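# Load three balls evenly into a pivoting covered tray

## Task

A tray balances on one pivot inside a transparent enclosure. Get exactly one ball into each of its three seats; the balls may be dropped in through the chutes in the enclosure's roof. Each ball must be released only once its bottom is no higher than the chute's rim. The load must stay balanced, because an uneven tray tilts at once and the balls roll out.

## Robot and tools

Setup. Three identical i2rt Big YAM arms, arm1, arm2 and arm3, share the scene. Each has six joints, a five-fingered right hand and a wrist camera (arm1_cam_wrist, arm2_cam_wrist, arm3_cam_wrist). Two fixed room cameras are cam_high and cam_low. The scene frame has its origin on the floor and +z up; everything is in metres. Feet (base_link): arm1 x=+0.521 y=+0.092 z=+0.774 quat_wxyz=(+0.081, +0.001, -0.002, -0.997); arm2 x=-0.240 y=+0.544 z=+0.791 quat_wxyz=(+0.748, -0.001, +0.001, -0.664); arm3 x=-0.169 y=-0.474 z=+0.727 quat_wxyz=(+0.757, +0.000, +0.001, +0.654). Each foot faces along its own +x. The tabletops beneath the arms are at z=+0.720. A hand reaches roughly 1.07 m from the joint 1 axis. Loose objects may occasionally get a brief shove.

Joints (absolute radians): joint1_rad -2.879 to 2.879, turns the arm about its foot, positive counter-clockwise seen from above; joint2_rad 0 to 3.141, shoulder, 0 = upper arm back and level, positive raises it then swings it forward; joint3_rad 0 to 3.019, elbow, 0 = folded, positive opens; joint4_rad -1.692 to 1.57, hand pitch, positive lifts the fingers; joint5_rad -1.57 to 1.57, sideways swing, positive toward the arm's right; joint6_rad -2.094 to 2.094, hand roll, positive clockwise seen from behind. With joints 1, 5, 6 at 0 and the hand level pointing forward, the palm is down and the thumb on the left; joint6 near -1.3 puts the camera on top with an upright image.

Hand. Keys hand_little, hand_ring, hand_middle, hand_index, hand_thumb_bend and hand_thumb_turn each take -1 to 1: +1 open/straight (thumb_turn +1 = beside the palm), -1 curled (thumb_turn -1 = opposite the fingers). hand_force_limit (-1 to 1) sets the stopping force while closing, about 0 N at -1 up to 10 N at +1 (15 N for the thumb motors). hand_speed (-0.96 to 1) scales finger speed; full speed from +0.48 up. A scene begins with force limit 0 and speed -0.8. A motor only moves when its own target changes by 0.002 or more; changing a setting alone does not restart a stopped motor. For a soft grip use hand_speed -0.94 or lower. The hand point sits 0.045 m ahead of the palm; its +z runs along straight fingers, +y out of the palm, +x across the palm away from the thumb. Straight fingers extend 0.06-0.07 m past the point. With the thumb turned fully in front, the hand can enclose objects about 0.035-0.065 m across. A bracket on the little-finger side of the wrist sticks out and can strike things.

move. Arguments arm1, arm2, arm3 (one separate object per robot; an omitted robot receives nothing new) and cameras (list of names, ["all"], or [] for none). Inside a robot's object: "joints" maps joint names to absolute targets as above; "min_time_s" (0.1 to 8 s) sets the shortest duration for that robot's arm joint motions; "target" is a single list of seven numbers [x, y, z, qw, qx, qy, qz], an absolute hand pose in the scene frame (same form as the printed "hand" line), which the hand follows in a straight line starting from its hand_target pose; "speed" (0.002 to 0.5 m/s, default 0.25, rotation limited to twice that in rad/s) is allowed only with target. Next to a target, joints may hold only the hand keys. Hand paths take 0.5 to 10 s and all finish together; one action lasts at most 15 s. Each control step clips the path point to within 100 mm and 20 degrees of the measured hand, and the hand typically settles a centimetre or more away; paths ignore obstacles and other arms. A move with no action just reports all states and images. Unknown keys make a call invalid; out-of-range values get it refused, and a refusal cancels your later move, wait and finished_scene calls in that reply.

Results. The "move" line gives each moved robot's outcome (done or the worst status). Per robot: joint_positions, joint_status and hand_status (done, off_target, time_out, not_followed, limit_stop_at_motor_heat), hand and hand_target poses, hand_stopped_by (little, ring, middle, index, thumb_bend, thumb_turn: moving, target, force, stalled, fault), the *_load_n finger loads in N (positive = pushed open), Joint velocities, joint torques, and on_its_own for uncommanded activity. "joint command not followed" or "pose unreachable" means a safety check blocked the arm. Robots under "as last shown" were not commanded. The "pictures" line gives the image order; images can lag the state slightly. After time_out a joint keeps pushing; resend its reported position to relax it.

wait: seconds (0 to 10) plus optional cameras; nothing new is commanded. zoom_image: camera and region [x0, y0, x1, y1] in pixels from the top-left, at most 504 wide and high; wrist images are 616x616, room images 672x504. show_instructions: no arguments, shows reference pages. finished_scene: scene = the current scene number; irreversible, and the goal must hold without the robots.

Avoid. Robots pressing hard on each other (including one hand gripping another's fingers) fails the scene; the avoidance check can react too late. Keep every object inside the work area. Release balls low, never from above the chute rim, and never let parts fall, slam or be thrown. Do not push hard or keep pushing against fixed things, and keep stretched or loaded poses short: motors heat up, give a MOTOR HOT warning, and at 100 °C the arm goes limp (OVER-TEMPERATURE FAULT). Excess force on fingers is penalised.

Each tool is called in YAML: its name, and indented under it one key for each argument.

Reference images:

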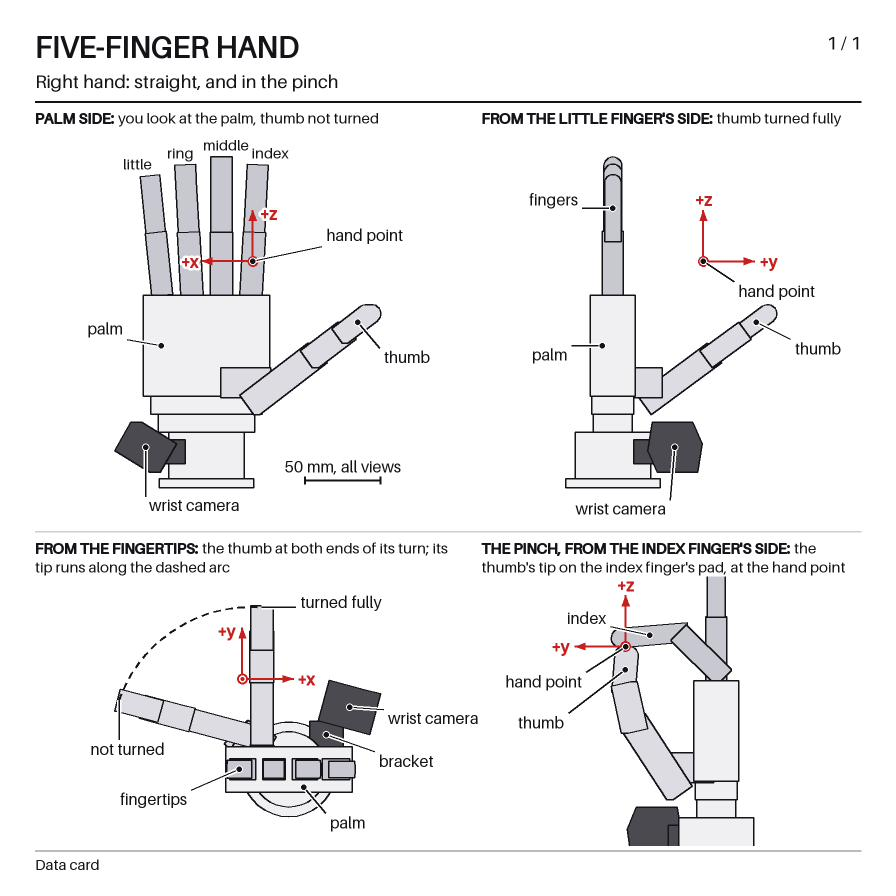

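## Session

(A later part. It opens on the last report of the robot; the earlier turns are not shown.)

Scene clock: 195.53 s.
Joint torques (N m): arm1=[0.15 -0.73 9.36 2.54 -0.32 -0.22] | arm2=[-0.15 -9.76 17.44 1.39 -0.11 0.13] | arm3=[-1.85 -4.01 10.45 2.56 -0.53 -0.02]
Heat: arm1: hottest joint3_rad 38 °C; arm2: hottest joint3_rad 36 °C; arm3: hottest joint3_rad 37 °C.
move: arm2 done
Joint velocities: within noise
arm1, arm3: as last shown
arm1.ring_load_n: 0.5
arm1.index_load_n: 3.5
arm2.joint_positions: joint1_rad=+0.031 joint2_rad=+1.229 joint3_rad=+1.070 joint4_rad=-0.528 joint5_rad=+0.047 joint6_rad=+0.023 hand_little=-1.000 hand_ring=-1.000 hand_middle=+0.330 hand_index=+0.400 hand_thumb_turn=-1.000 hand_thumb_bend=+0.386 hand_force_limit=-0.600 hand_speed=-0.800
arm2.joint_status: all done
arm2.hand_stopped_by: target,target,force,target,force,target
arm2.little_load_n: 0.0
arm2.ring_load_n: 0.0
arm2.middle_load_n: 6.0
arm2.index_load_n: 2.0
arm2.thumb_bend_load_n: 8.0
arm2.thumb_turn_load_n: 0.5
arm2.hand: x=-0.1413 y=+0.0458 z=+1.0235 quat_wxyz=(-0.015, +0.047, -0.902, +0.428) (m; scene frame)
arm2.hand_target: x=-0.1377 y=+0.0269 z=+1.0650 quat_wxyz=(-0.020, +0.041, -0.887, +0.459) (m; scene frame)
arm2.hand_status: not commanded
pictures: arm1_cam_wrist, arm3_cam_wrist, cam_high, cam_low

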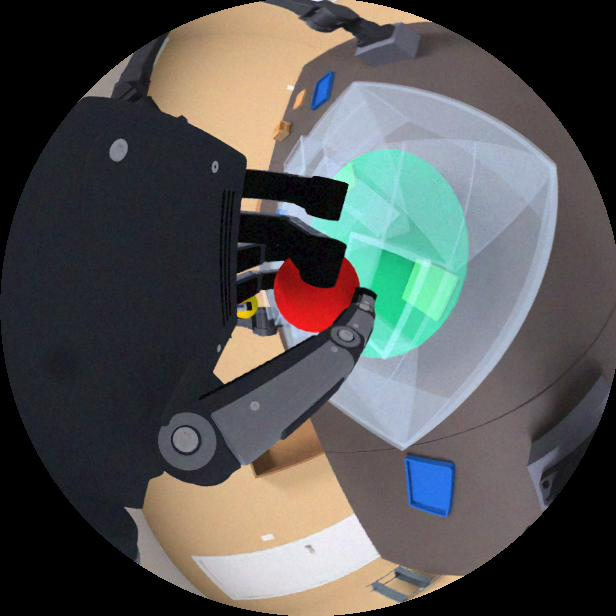

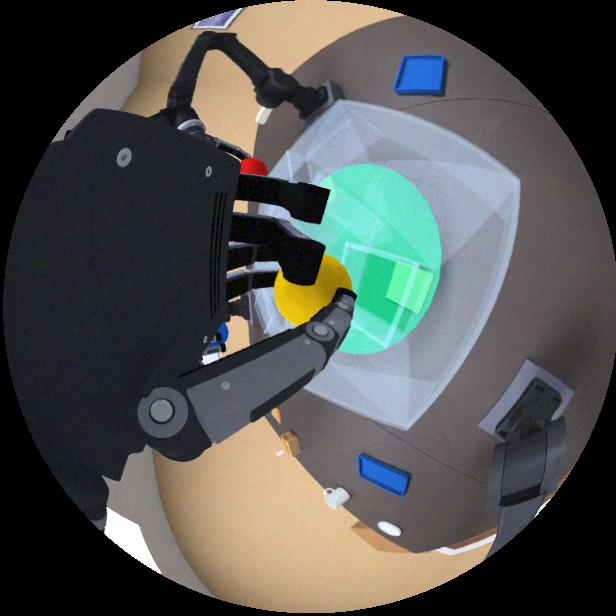

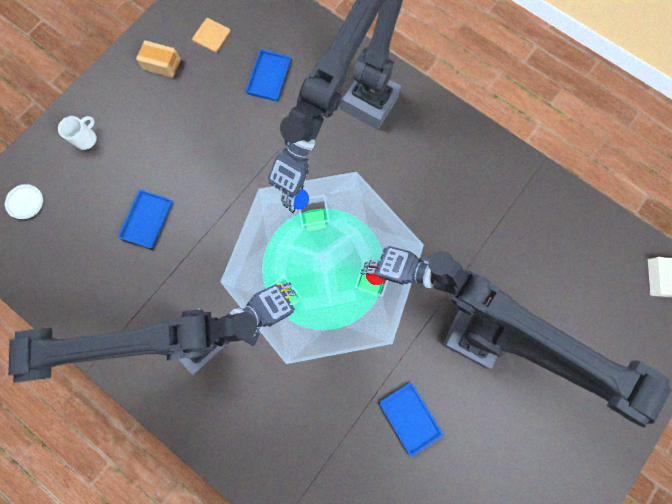

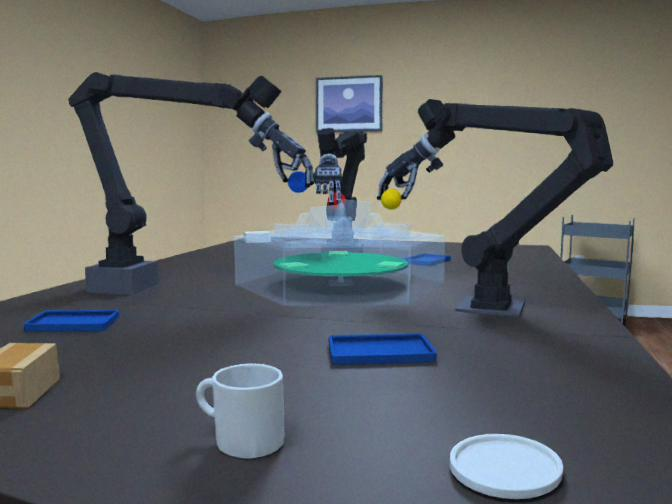

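move:
  arm2: {"target":[-0.1184,0.0645,1.0,0.1311,-0.2519,0.8506,-0.4427],"speed":0.12}
  cameras: ["cam_high","cam_low"]

zoom_image:
  camera: "cam_high"
  region: [240, 170, 420, 320]

zoom_image:
  camera: "cam_low"
  region: [230, 130, 450, 310]

Scene clock: 201.20 s.
Joint torques (N m): arm1=[-0.03 -0.85 9.4 2.48 -0.31 -0.22] | arm2=[-0.97 -9.82 10.29 2.84 -0.67 -0.08] | arm3=[-1.79 -3.96 10.45 2.56 -0.53 -0.01]
Heat: arm1: hottest joint3_rad 38 °C; arm2: hottest joint3_rad 36 °C; arm3: hottest joint3_rad 37 °C.
move: arm2 off_target
Joint velocities: within noise
arm1, arm3: as last shown
arm1.ring_load_n: 0.0
arm1.middle_load_n: 5.5
arm1.index_load_n: 3.0
arm2.joint_positions: joint1_rad=-0.039 joint2_rad=+1.238 joint3_rad=+0.990 joint4_rad=-0.457 joint5_rad=-0.392 joint6_rad=-0.290 hand_little=-1.000 hand_ring=-1.000 hand_middle=+0.330 hand_index=+0.400 hand_thumb_turn=-1.000 hand_thumb_bend=+0.386 hand_force_limit=-0.600 hand_speed=-0.800
arm2.joint_status: not commanded
arm2.hand_stopped_by: target,target,force,target,force,target
arm2.little_load_n: 0.0
arm2.ring_load_n: 0.0
arm2.middle_load_n: 6.0
arm2.index_load_n: 2.0
arm2.thumb_bend_load_n: 8.0
arm2.thumb_turn_load_n: 0.5
arm2.hand: x=-0.1166 y=+0.0727 z=+0.9957 quat_wxyz=(-0.131, +0.244, -0.861, +0.428) (m; scene frame)
arm2.hand_target: x=-0.1201 y=+0.0646 z=+1.0002 quat_wxyz=(-0.126, +0.250, -0.852, +0.443) (m; scene frame)
arm2.hand_status: off_target (0.009 m and 2.3 deg from the pose sent, 0.038 m and 27.7 deg at the start)
arm3.index_load_n: 3.5
pictures: cam_high, cam_low

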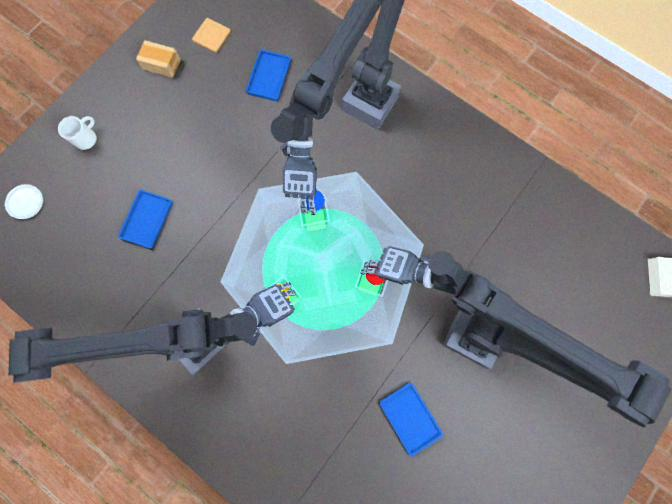

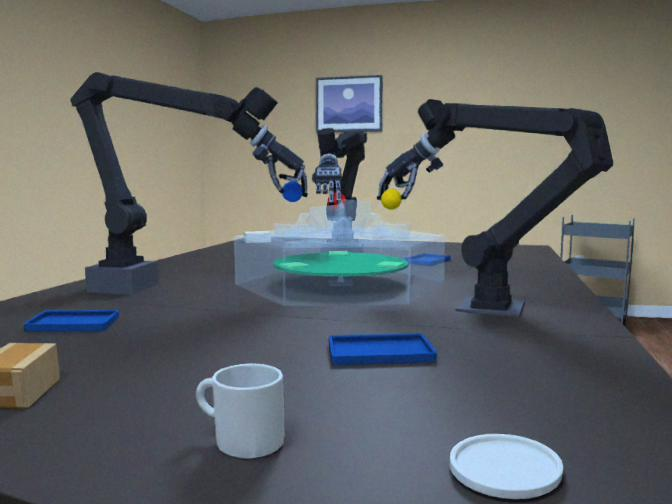

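Scaled by 2.800 from the camera's 672x504 image, which has a finer 960x720 frame.

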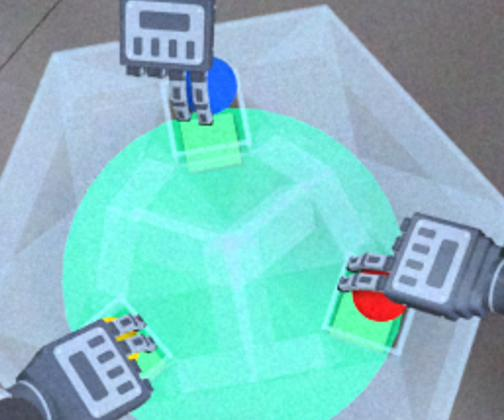

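Scaled by 2.291 from the camera's 672x504 image, which has a finer 960x720 frame.

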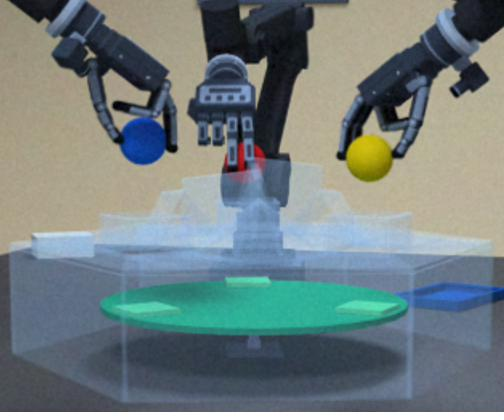

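zoom_image:
  camera: "cam_high"
  region: [250, 260, 320, 330]

Scaled by 7.200 from the camera's 672x504 image, which has a finer 960x720 frame.

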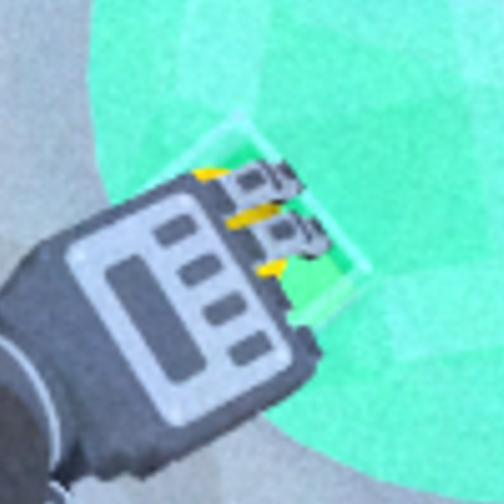

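move:
  arm1: {"target":[0.159,0.012,0.968,0.3365,-0.4989,-0.6621,0.4466],"speed":0.08}
  arm2: {"target":[-0.1245,0.0595,0.955,0.1311,-0.2519,0.8506,-0.4427],"speed":0.08}
  arm3: {"target":[-0.0115,-0.2045,0.955,0.4554,-0.8750,0.1464,-0.0762],"speed":0.08}
  cameras: ["cam_high","cam_low"]

zoom_image:
  camera: "cam_high"
  region: [260, 180, 400, 320]

zoom_image:
  camera: "cam_low"
  region: [250, 150, 430, 280]

Scene clock: 210.83 s.
Joint torques (N m): arm1=[-0.03 -0.79 9.31 2.47 -0.3 -0.21] | arm2=[-0.91 -10.4 9.98 2.77 -0.7 -0.09] | arm3=[-1.73 -4.01 10.51 2.59 -0.5 -0.01]
Heat: arm1: hottest joint3_rad 38 °C; arm2: hottest joint3_rad 35 °C; arm3: hottest joint3_rad 37 °C.
move: arm1 off_target; arm2 off_target; arm3 off_target
Joint velocities: within noise
arm1.joint_positions: joint1_rad=-0.114 joint2_rad=+0.693 joint3_rad=+0.486 joint4_rad=-0.241 joint5_rad=-0.214 joint6_rad=-0.079 hand_little=-1.000 hand_ring=-1.000 hand_middle=+0.366 hand_index=+0.400 hand_thumb_turn=-1.000 hand_thumb_bend=+0.415 hand_force_limit=-0.600 hand_speed=-0.800
arm1.joint_status: not commanded
arm1.hand_stopped_by: target,target,force,target,force,target
arm1.little_load_n: 0.0
arm1.ring_load_n: 0.0
arm1.middle_load_n: 5.0
arm1.index_load_n: 3.5
arm1.thumb_bend_load_n: 8.5
arm1.thumb_turn_load_n: 0.5
arm1.hand: x=+0.1708 y=+0.0093 z=+0.9513 quat_wxyz=(+0.315, -0.514, -0.669, +0.434) (m; scene frame)
arm1.hand_target: x=+0.1600 y=+0.0121 z=+0.9676 quat_wxyz=(+0.336, -0.500, -0.662, +0.446) (m; scene frame)
arm1.hand_status: off_target (0.021 m and 3.4 deg from the pose sent, 0.012 m and 3.2 deg at the start)
arm2.joint_positions: joint1_rad=-0.055 joint2_rad=+1.295 joint3_rad=+0.914 joint4_rad=-0.330 joint5_rad=-0.413 joint6_rad=-0.302 hand_little=-1.000 hand_ring=-1.000 hand_middle=+0.330 hand_index=+0.400 hand_thumb_turn=-1.000 hand_thumb_bend=+0.386 hand_force_limit=-0.600 hand_speed=-0.800
arm2.joint_status: not commanded
arm2.hand_stopped_by: target,target,force,target,force,target
arm2.little_load_n: 0.0
arm2.ring_load_n: 0.0
arm2.middle_load_n: 6.0
arm2.index_load_n: 2.0
arm2.thumb_bend_load_n: 8.0
arm2.thumb_turn_load_n: 1.0
arm2.hand: x=-0.1207 y=+0.0678 z=+0.9501 quat_wxyz=(-0.136, +0.246, -0.860, +0.427) (m; scene frame)
arm2.hand_target: x=-0.1242 y=+0.0600 z=+0.9553 quat_wxyz=(-0.131, +0.252, -0.850, +0.443) (m; scene frame)
arm2.hand_status: off_target (0.010 m and 2.2 deg from the pose sent, 0.044 m and 2.3 deg at the start)
arm3.joint_positions: joint1_rad=-0.639 joint2_rad=+0.663 joint3_rad=+0.704 joint4_rad=-0.742 joint5_rad=-0.370 joint6_rad=-0.268 hand_little=-1.000 hand_ring=-1.000 hand_middle=+0.366 hand_index=+0.401 hand_thumb_turn=-1.000 hand_thumb_bend=+0.377 hand_force_limit=-0.600 hand_speed=-0.800
arm3.joint_status: not commanded
arm3.hand_stopped_by: target,target,force,target,force,target
arm3.little_load_n: 0.0
arm3.ring_load_n: 0.0
arm3.middle_load_n: 3.0
arm3.index_load_n: 4.0
arm3.thumb_bend_load_n: 8.0
arm3.thumb_turn_load_n: 0.5
arm3.hand: x=-0.0183 y=-0.2058 z=+0.9474 quat_wxyz=(-0.441, +0.882, -0.153, +0.063) (m; scene frame)
arm3.hand_target: x=-0.0117 y=-0.2046 z=+0.9553 quat_wxyz=(-0.456, +0.875, -0.147, +0.077) (m; scene frame)
arm3.hand_status: off_target (0.010 m and 2.5 deg from the pose sent, 0.023 m and 2.7 deg at the start)
pictures: cam_high, cam_low

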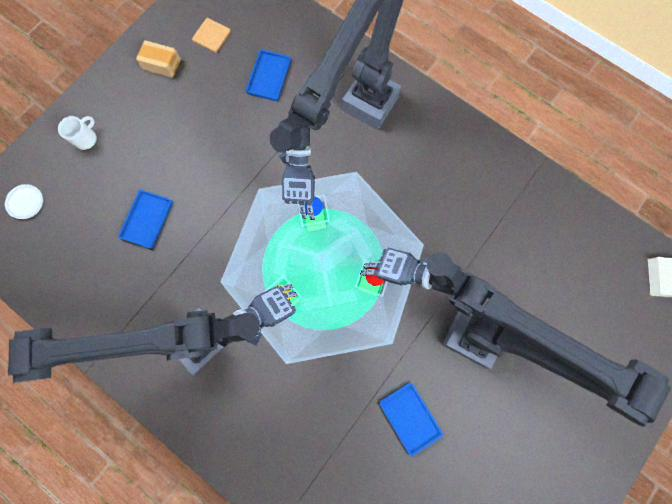

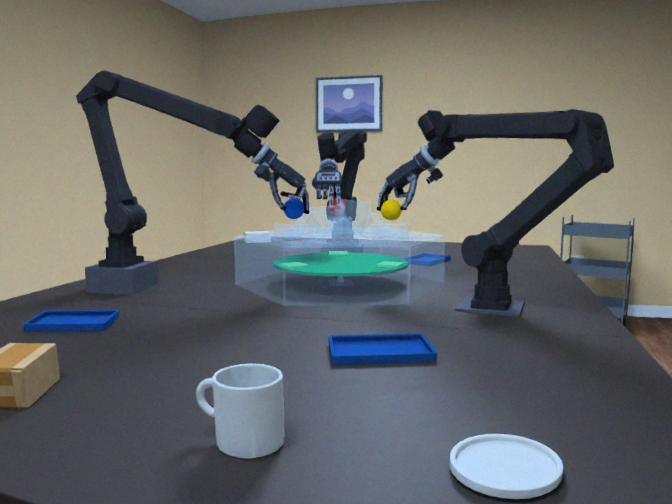

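Scaled by 3.600 from the camera's 672x504 image, which has a finer 960x720 frame.

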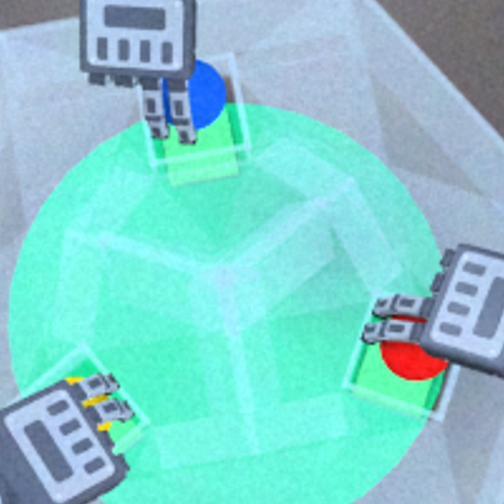

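Scaled by 2.800 from the camera's 672x504 image, which has a finer 960x720 frame.

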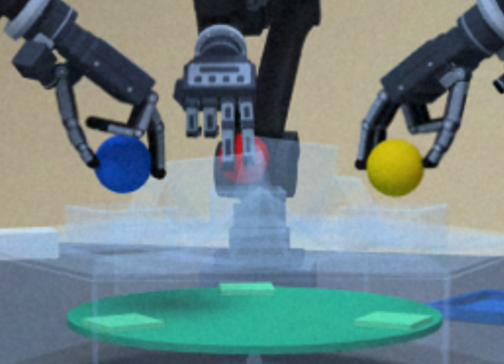

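move:
  arm1: {"target":[0.159,0.0115,0.954,0.3365,-0.4989,-0.6621,0.4466],"speed":0.06}
  arm2: {"target":[-0.1245,0.0590,0.928,0.1311,-0.2519,0.8506,-0.4427],"speed":0.06}
  arm3: {"target":[-0.0115,-0.2045,0.930,0.4554,-0.8750,0.1464,-0.0762],"speed":0.06}
  cameras: ["cam_high","cam_low"]

zoom_image:
  camera: "cam_high"
  region: [260, 180, 400, 320]

zoom_image:
  camera: "cam_low"
  region: [240, 160, 430, 270]

Scene clock: 216.33 s.
Joint torques (N m): arm1=[0.09 -0.85 9.24 2.45 -0.22 -0.21] | arm2=[-0.97 -10.58 9.7 2.8 -0.71 -0.09] | arm3=[-1.73 -3.9 10.52 2.52 -0.5 -0.01]
Heat: arm1: hottest joint3_rad 38 °C; arm2: hottest joint3_rad 35 °C; arm3: hottest joint3_rad 37 °C.
move: arm1 off_target; arm2 off_target; arm3 off_target
Joint velocities: within noise
arm1.joint_positions: joint1_rad=-0.114 joint2_rad=+0.704 joint3_rad=+0.452 joint4_rad=-0.193 joint5_rad=-0.214 joint6_rad=-0.079 hand_little=-1.000 hand_ring=-1.000 hand_middle=+0.366 hand_index=+0.400 hand_thumb_turn=-1.000 hand_thumb_bend=+0.415 hand_force_limit=-0.600 hand_speed=-0.800
arm1.joint_status: not commanded
arm1.hand_stopped_by: target,target,force,target,force,target
arm1.little_load_n: 0.0
arm1.ring_load_n: 0.0
arm1.middle_load_n: 5.0
arm1.index_load_n: 3.0
arm1.thumb_bend_load_n: 8.5
arm1.thumb_turn_load_n: 0.5
arm1.hand: x=+0.1710 y=+0.0092 z=+0.9381 quat_wxyz=(+0.316, -0.513, -0.669, +0.435) (m; scene frame)
arm1.hand_target: x=+0.1600 y=+0.0116 z=+0.9542 quat_wxyz=(+0.337, -0.499, -0.662, +0.447) (m; scene frame)
arm1.hand_status: off_target (0.020 m and 3.2 deg from the pose sent, 0.012 m and 3.4 deg at the start)
arm2.joint_positions: joint1_rad=-0.055 joint2_rad=+1.330 joint3_rad=+0.868 joint4_rad=-0.250 joint5_rad=-0.415 joint6_rad=-0.302 hand_little=-1.000 hand_ring=-1.000 hand_middle=+0.330 hand_index=+0.400 hand_thumb_turn=-1.000 hand_thumb_bend=+0.386 hand_force_limit=-0.600 hand_speed=-0.800
arm2.joint_status: not commanded
arm2.hand_stopped_by: target,target,force,target,force,target
arm2.little_load_n: 0.0
arm2.ring_load_n: 0.0
arm2.middle_load_n: 6.0
arm2.index_load_n: 2.0
arm2.thumb_bend_load_n: 8.0
arm2.thumb_turn_load_n: 0.5
arm2.hand: x=-0.1205 y=+0.0674 z=+0.9227 quat_wxyz=(-0.136, +0.246, -0.860, +0.426) (m; scene frame)
arm2.hand_target: x=-0.1242 y=+0.0595 z=+0.9281 quat_wxyz=(-0.131, +0.252, -0.851, +0.442) (m; scene frame)
arm2.hand_status: off_target (0.011 m and 2.3 deg from the pose sent, 0.024 m and 2.2 deg at the start)
arm3.joint_positions: joint1_rad=-0.639 joint2_rad=+0.661 joint3_rad=+0.638 joint4_rad=-0.681 joint5_rad=-0.370 joint6_rad=-0.268 hand_little=-1.000 hand_ring=-1.000 hand_middle=+0.366 hand_index=+0.401 hand_thumb_turn=-1.000 hand_thumb_bend=+0.377 hand_force_limit=-0.600 hand_speed=-0.800
arm3.joint_status: not commanded
arm3.hand_stopped_by: target,target,force,target,force,target
arm3.little_load_n: 0.0
arm3.ring_load_n: 0.0
arm3.middle_load_n: 3.0
arm3.index_load_n: 4.0
arm3.thumb_bend_load_n: 8.0
arm3.thumb_turn_load_n: 0.0
arm3.hand: x=-0.0190 y=-0.2065 z=+0.9219 quat_wxyz=(-0.440, +0.883, -0.153, +0.062) (m; scene frame)
arm3.hand_target: x=-0.0121 y=-0.2050 z=+0.9296 quat_wxyz=(-0.454, +0.875, -0.147, +0.076) (m; scene frame)
arm3.hand_status: off_target (0.011 m and 2.7 deg from the pose sent, 0.019 m and 2.5 deg at the start)
pictures: cam_high, cam_low

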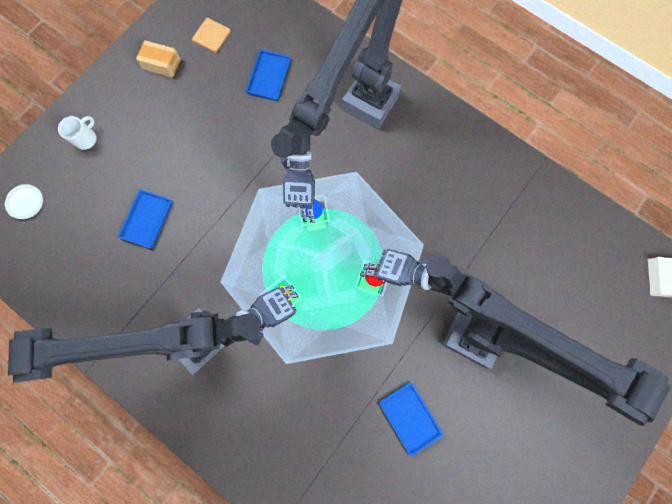

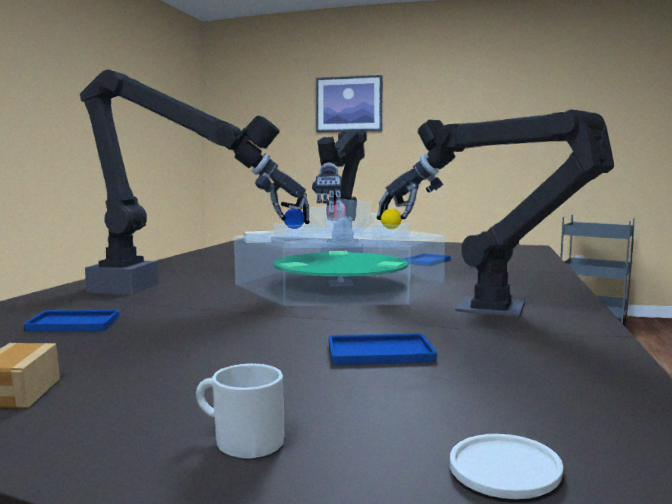

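Scaled by 3.600 from the camera's 672x504 image, which has a finer 960x720 frame.

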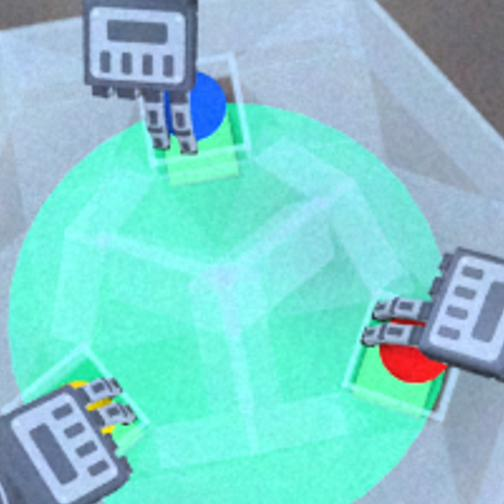

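Scaled by 2.653 from the camera's 672x504 image, which has a finer 960x720 frame.

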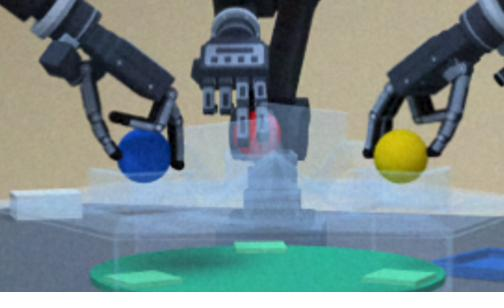

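zoom_image:
  camera: "cam_low"
  region: [265, 190, 325, 250]

zoom_image:
  camera: "cam_low"
  region: [360, 190, 420, 250]

zoom_image:
  camera: "cam_low"
  region: [310, 180, 370, 240]

zoom_image:
  camera: "cam_high"
  region: [290, 180, 350, 240]

Scaled by 8.400 from the camera's 672x504 image, which has a finer 960x720 frame.

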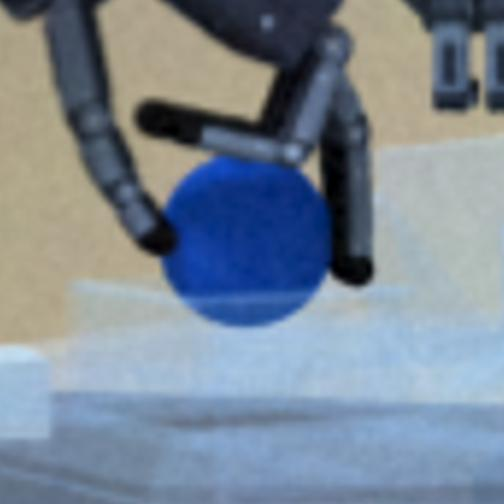

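Scaled by 8.400 from the camera's 672x504 image, which has a finer 960x720 frame.

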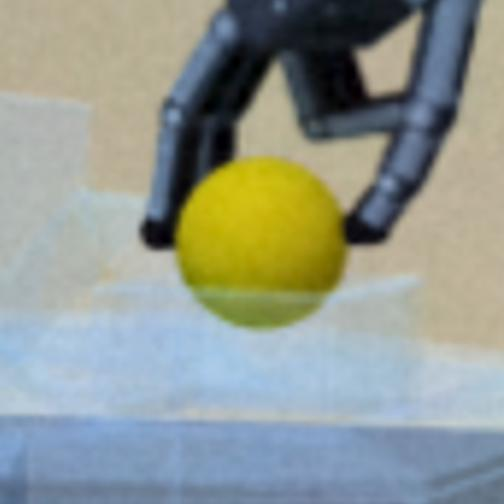

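Scaled by 8.400 from the camera's 672x504 image, which has a finer 960x720 frame.

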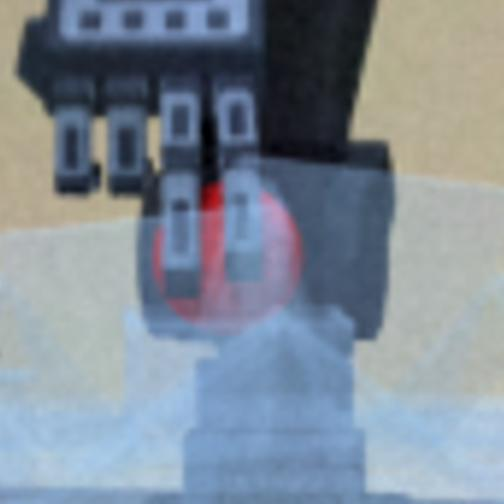

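Scaled by 8.400 from the camera's 672x504 image, which has a finer 960x720 frame.

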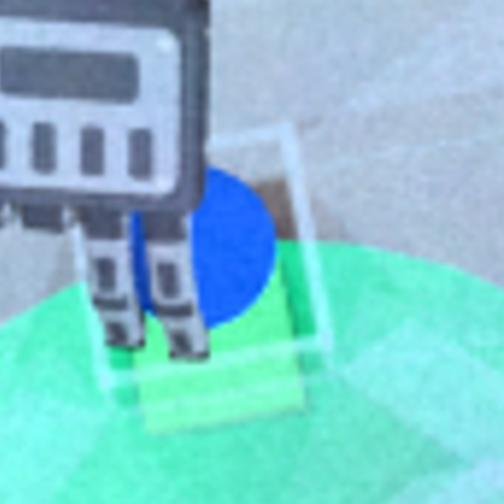

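move:
  arm1: {"joints":{"hand_speed":0.48,"hand_index":0.9,"hand_middle":0.9,"hand_thumb_bend":1}}
  arm2: {"joints":{"hand_speed":0.48,"hand_index":0.9,"hand_middle":0.9,"hand_thumb_bend":1}}
  arm3: {"joints":{"hand_speed":0.48,"hand_index":0.9,"hand_middle":0.9,"hand_thumb_bend":1}}
  cameras: ["cam_high","cam_low"]

zoom_image:
  camera: "cam_low"
  region: [240, 160, 430, 290]

Scene clock: 223.13 s.
Joint torques (N m): arm1=[0.21 -1.03 9.26 2.11 -0.22 -0.2] | arm2=[-0.97 -10.58 9.69 2.45 -0.56 -0.09] | arm3=[-1.73 -3.25 10.54 2.28 -0.4 -0.01]
Heat: arm1: hottest joint3_rad 38 °C; arm2: hottest joint3_rad 35 °C; arm3: hottest joint3_rad 37 °C.
move: arm1 done; arm2 done; arm3 done
Joint velocities: within noise
arm1.joint_positions: joint1_rad=-0.114 joint2_rad=+0.704 joint3_rad=+0.452 joint4_rad=-0.183 joint5_rad=-0.214 joint6_rad=-0.079 hand_little=-1.000 hand_ring=-1.000 hand_middle=+0.900 hand_index=+0.900 hand_thumb_turn=-1.000 hand_thumb_bend=+1.000 hand_force_limit=-0.600 hand_speed=+0.480
arm1.joint_status: all done
arm1.hand_stopped_by: target,target,target,target,target,target
arm1.little_load_n: 0.0
arm1.ring_load_n: 0.0
arm1.middle_load_n: 0.0
arm1.index_load_n: 0.0
arm1.thumb_bend_load_n: 0.0
arm1.thumb_turn_load_n: 0.0
arm1.hand: x=+0.1692 y=+0.0092 z=+0.9403 quat_wxyz=(+0.320, -0.511, -0.667, +0.438) (m; scene frame)
arm1.hand_target: x=+0.1599 y=+0.0116 z=+0.9544 quat_wxyz=(+0.337, -0.499, -0.662, +0.447) (m; scene frame)
arm1.hand_status: not commanded
arm2.joint_positions: joint1_rad=-0.056 joint2_rad=+1.330 joint3_rad=+0.868 joint4_rad=-0.243 joint5_rad=-0.418 joint6_rad=-0.302 hand_little=-1.000 hand_ring=-1.000 hand_middle=+0.900 hand_index=+0.900 hand_thumb_turn=-1.000 hand_thumb_bend=+1.000 hand_force_limit=-0.600 hand_speed=+0.480
arm2.joint_status: all done
arm2.hand_stopped_by: target,target,target,target,target,target
arm2.little_load_n: 0.0
arm2.ring_load_n: 0.0
arm2.middle_load_n: 0.0
arm2.index_load_n: -0.5
arm2.thumb_bend_load_n: 0.0
arm2.thumb_turn_load_n: 0.0
arm2.hand: x=-0.1206 y=+0.0658 z=+0.9240 quat_wxyz=(-0.137, +0.247, -0.858, +0.430) (m; scene frame)
arm2.hand_target: x=-0.1246 y=+0.0594 z=+0.9281 quat_wxyz=(-0.131, +0.251, -0.851, +0.442) (m; scene frame)
arm2.hand_status: not commanded
arm3.joint_positions: joint1_rad=-0.639 joint2_rad=+0.655 joint3_rad=+0.638 joint4_rad=-0.673 joint5_rad=-0.372 joint6_rad=-0.268 hand_little=-1.000 hand_ring=-1.000 hand_middle=+0.900 hand_index=+0.900 hand_thumb_turn=-1.000 hand_thumb_bend=+1.000 hand_force_limit=-0.600 hand_speed=+0.480
arm3.joint_status: all done
arm3.hand_stopped_by: target,target,target,target,target,target
arm3.little_load_n: 0.0
arm3.ring_load_n: 0.0
arm3.middle_load_n: 0.0
arm3.index_load_n: 0.0
arm3.thumb_bend_load_n: 0.0
arm3.thumb_turn_load_n: 0.0
arm3.hand: x=-0.0184 y=-0.2055 z=+0.9248 quat_wxyz=(-0.445, +0.880, -0.151, +0.065) (m; scene frame)
arm3.hand_target: x=-0.0119 y=-0.2050 z=+0.9295 quat_wxyz=(-0.454, +0.875, -0.147, +0.076) (m; scene frame)
arm3.hand_status: not commanded
pictures: cam_high, cam_low

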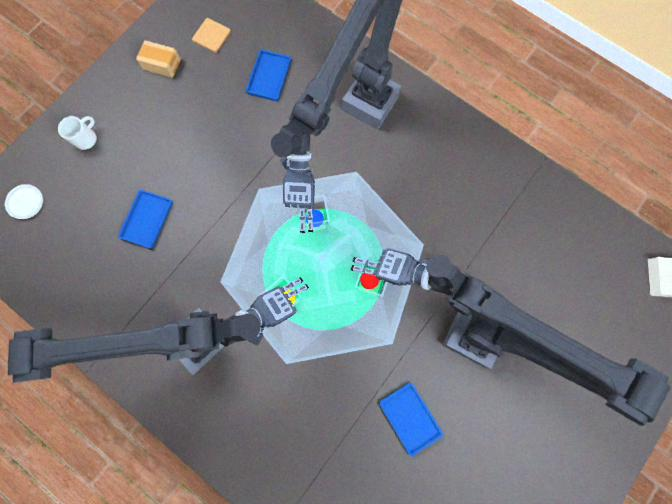

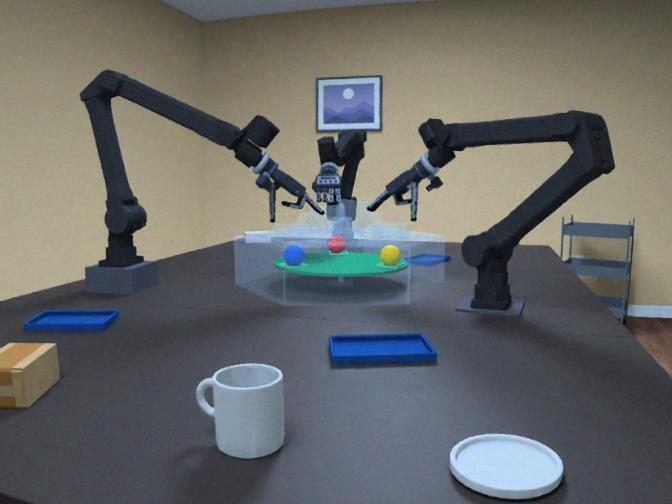

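Scaled by 2.653 from the camera's 672x504 image, which has a finer 960x720 frame.

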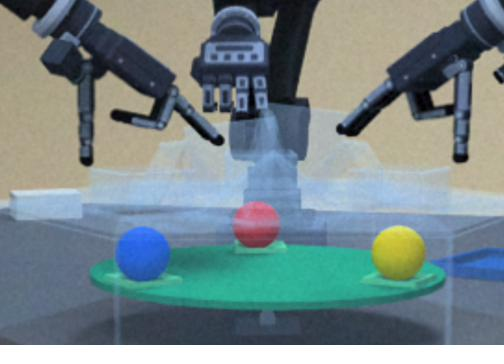

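finished_scene:
  scene: 2

The scene is finished: the task was done.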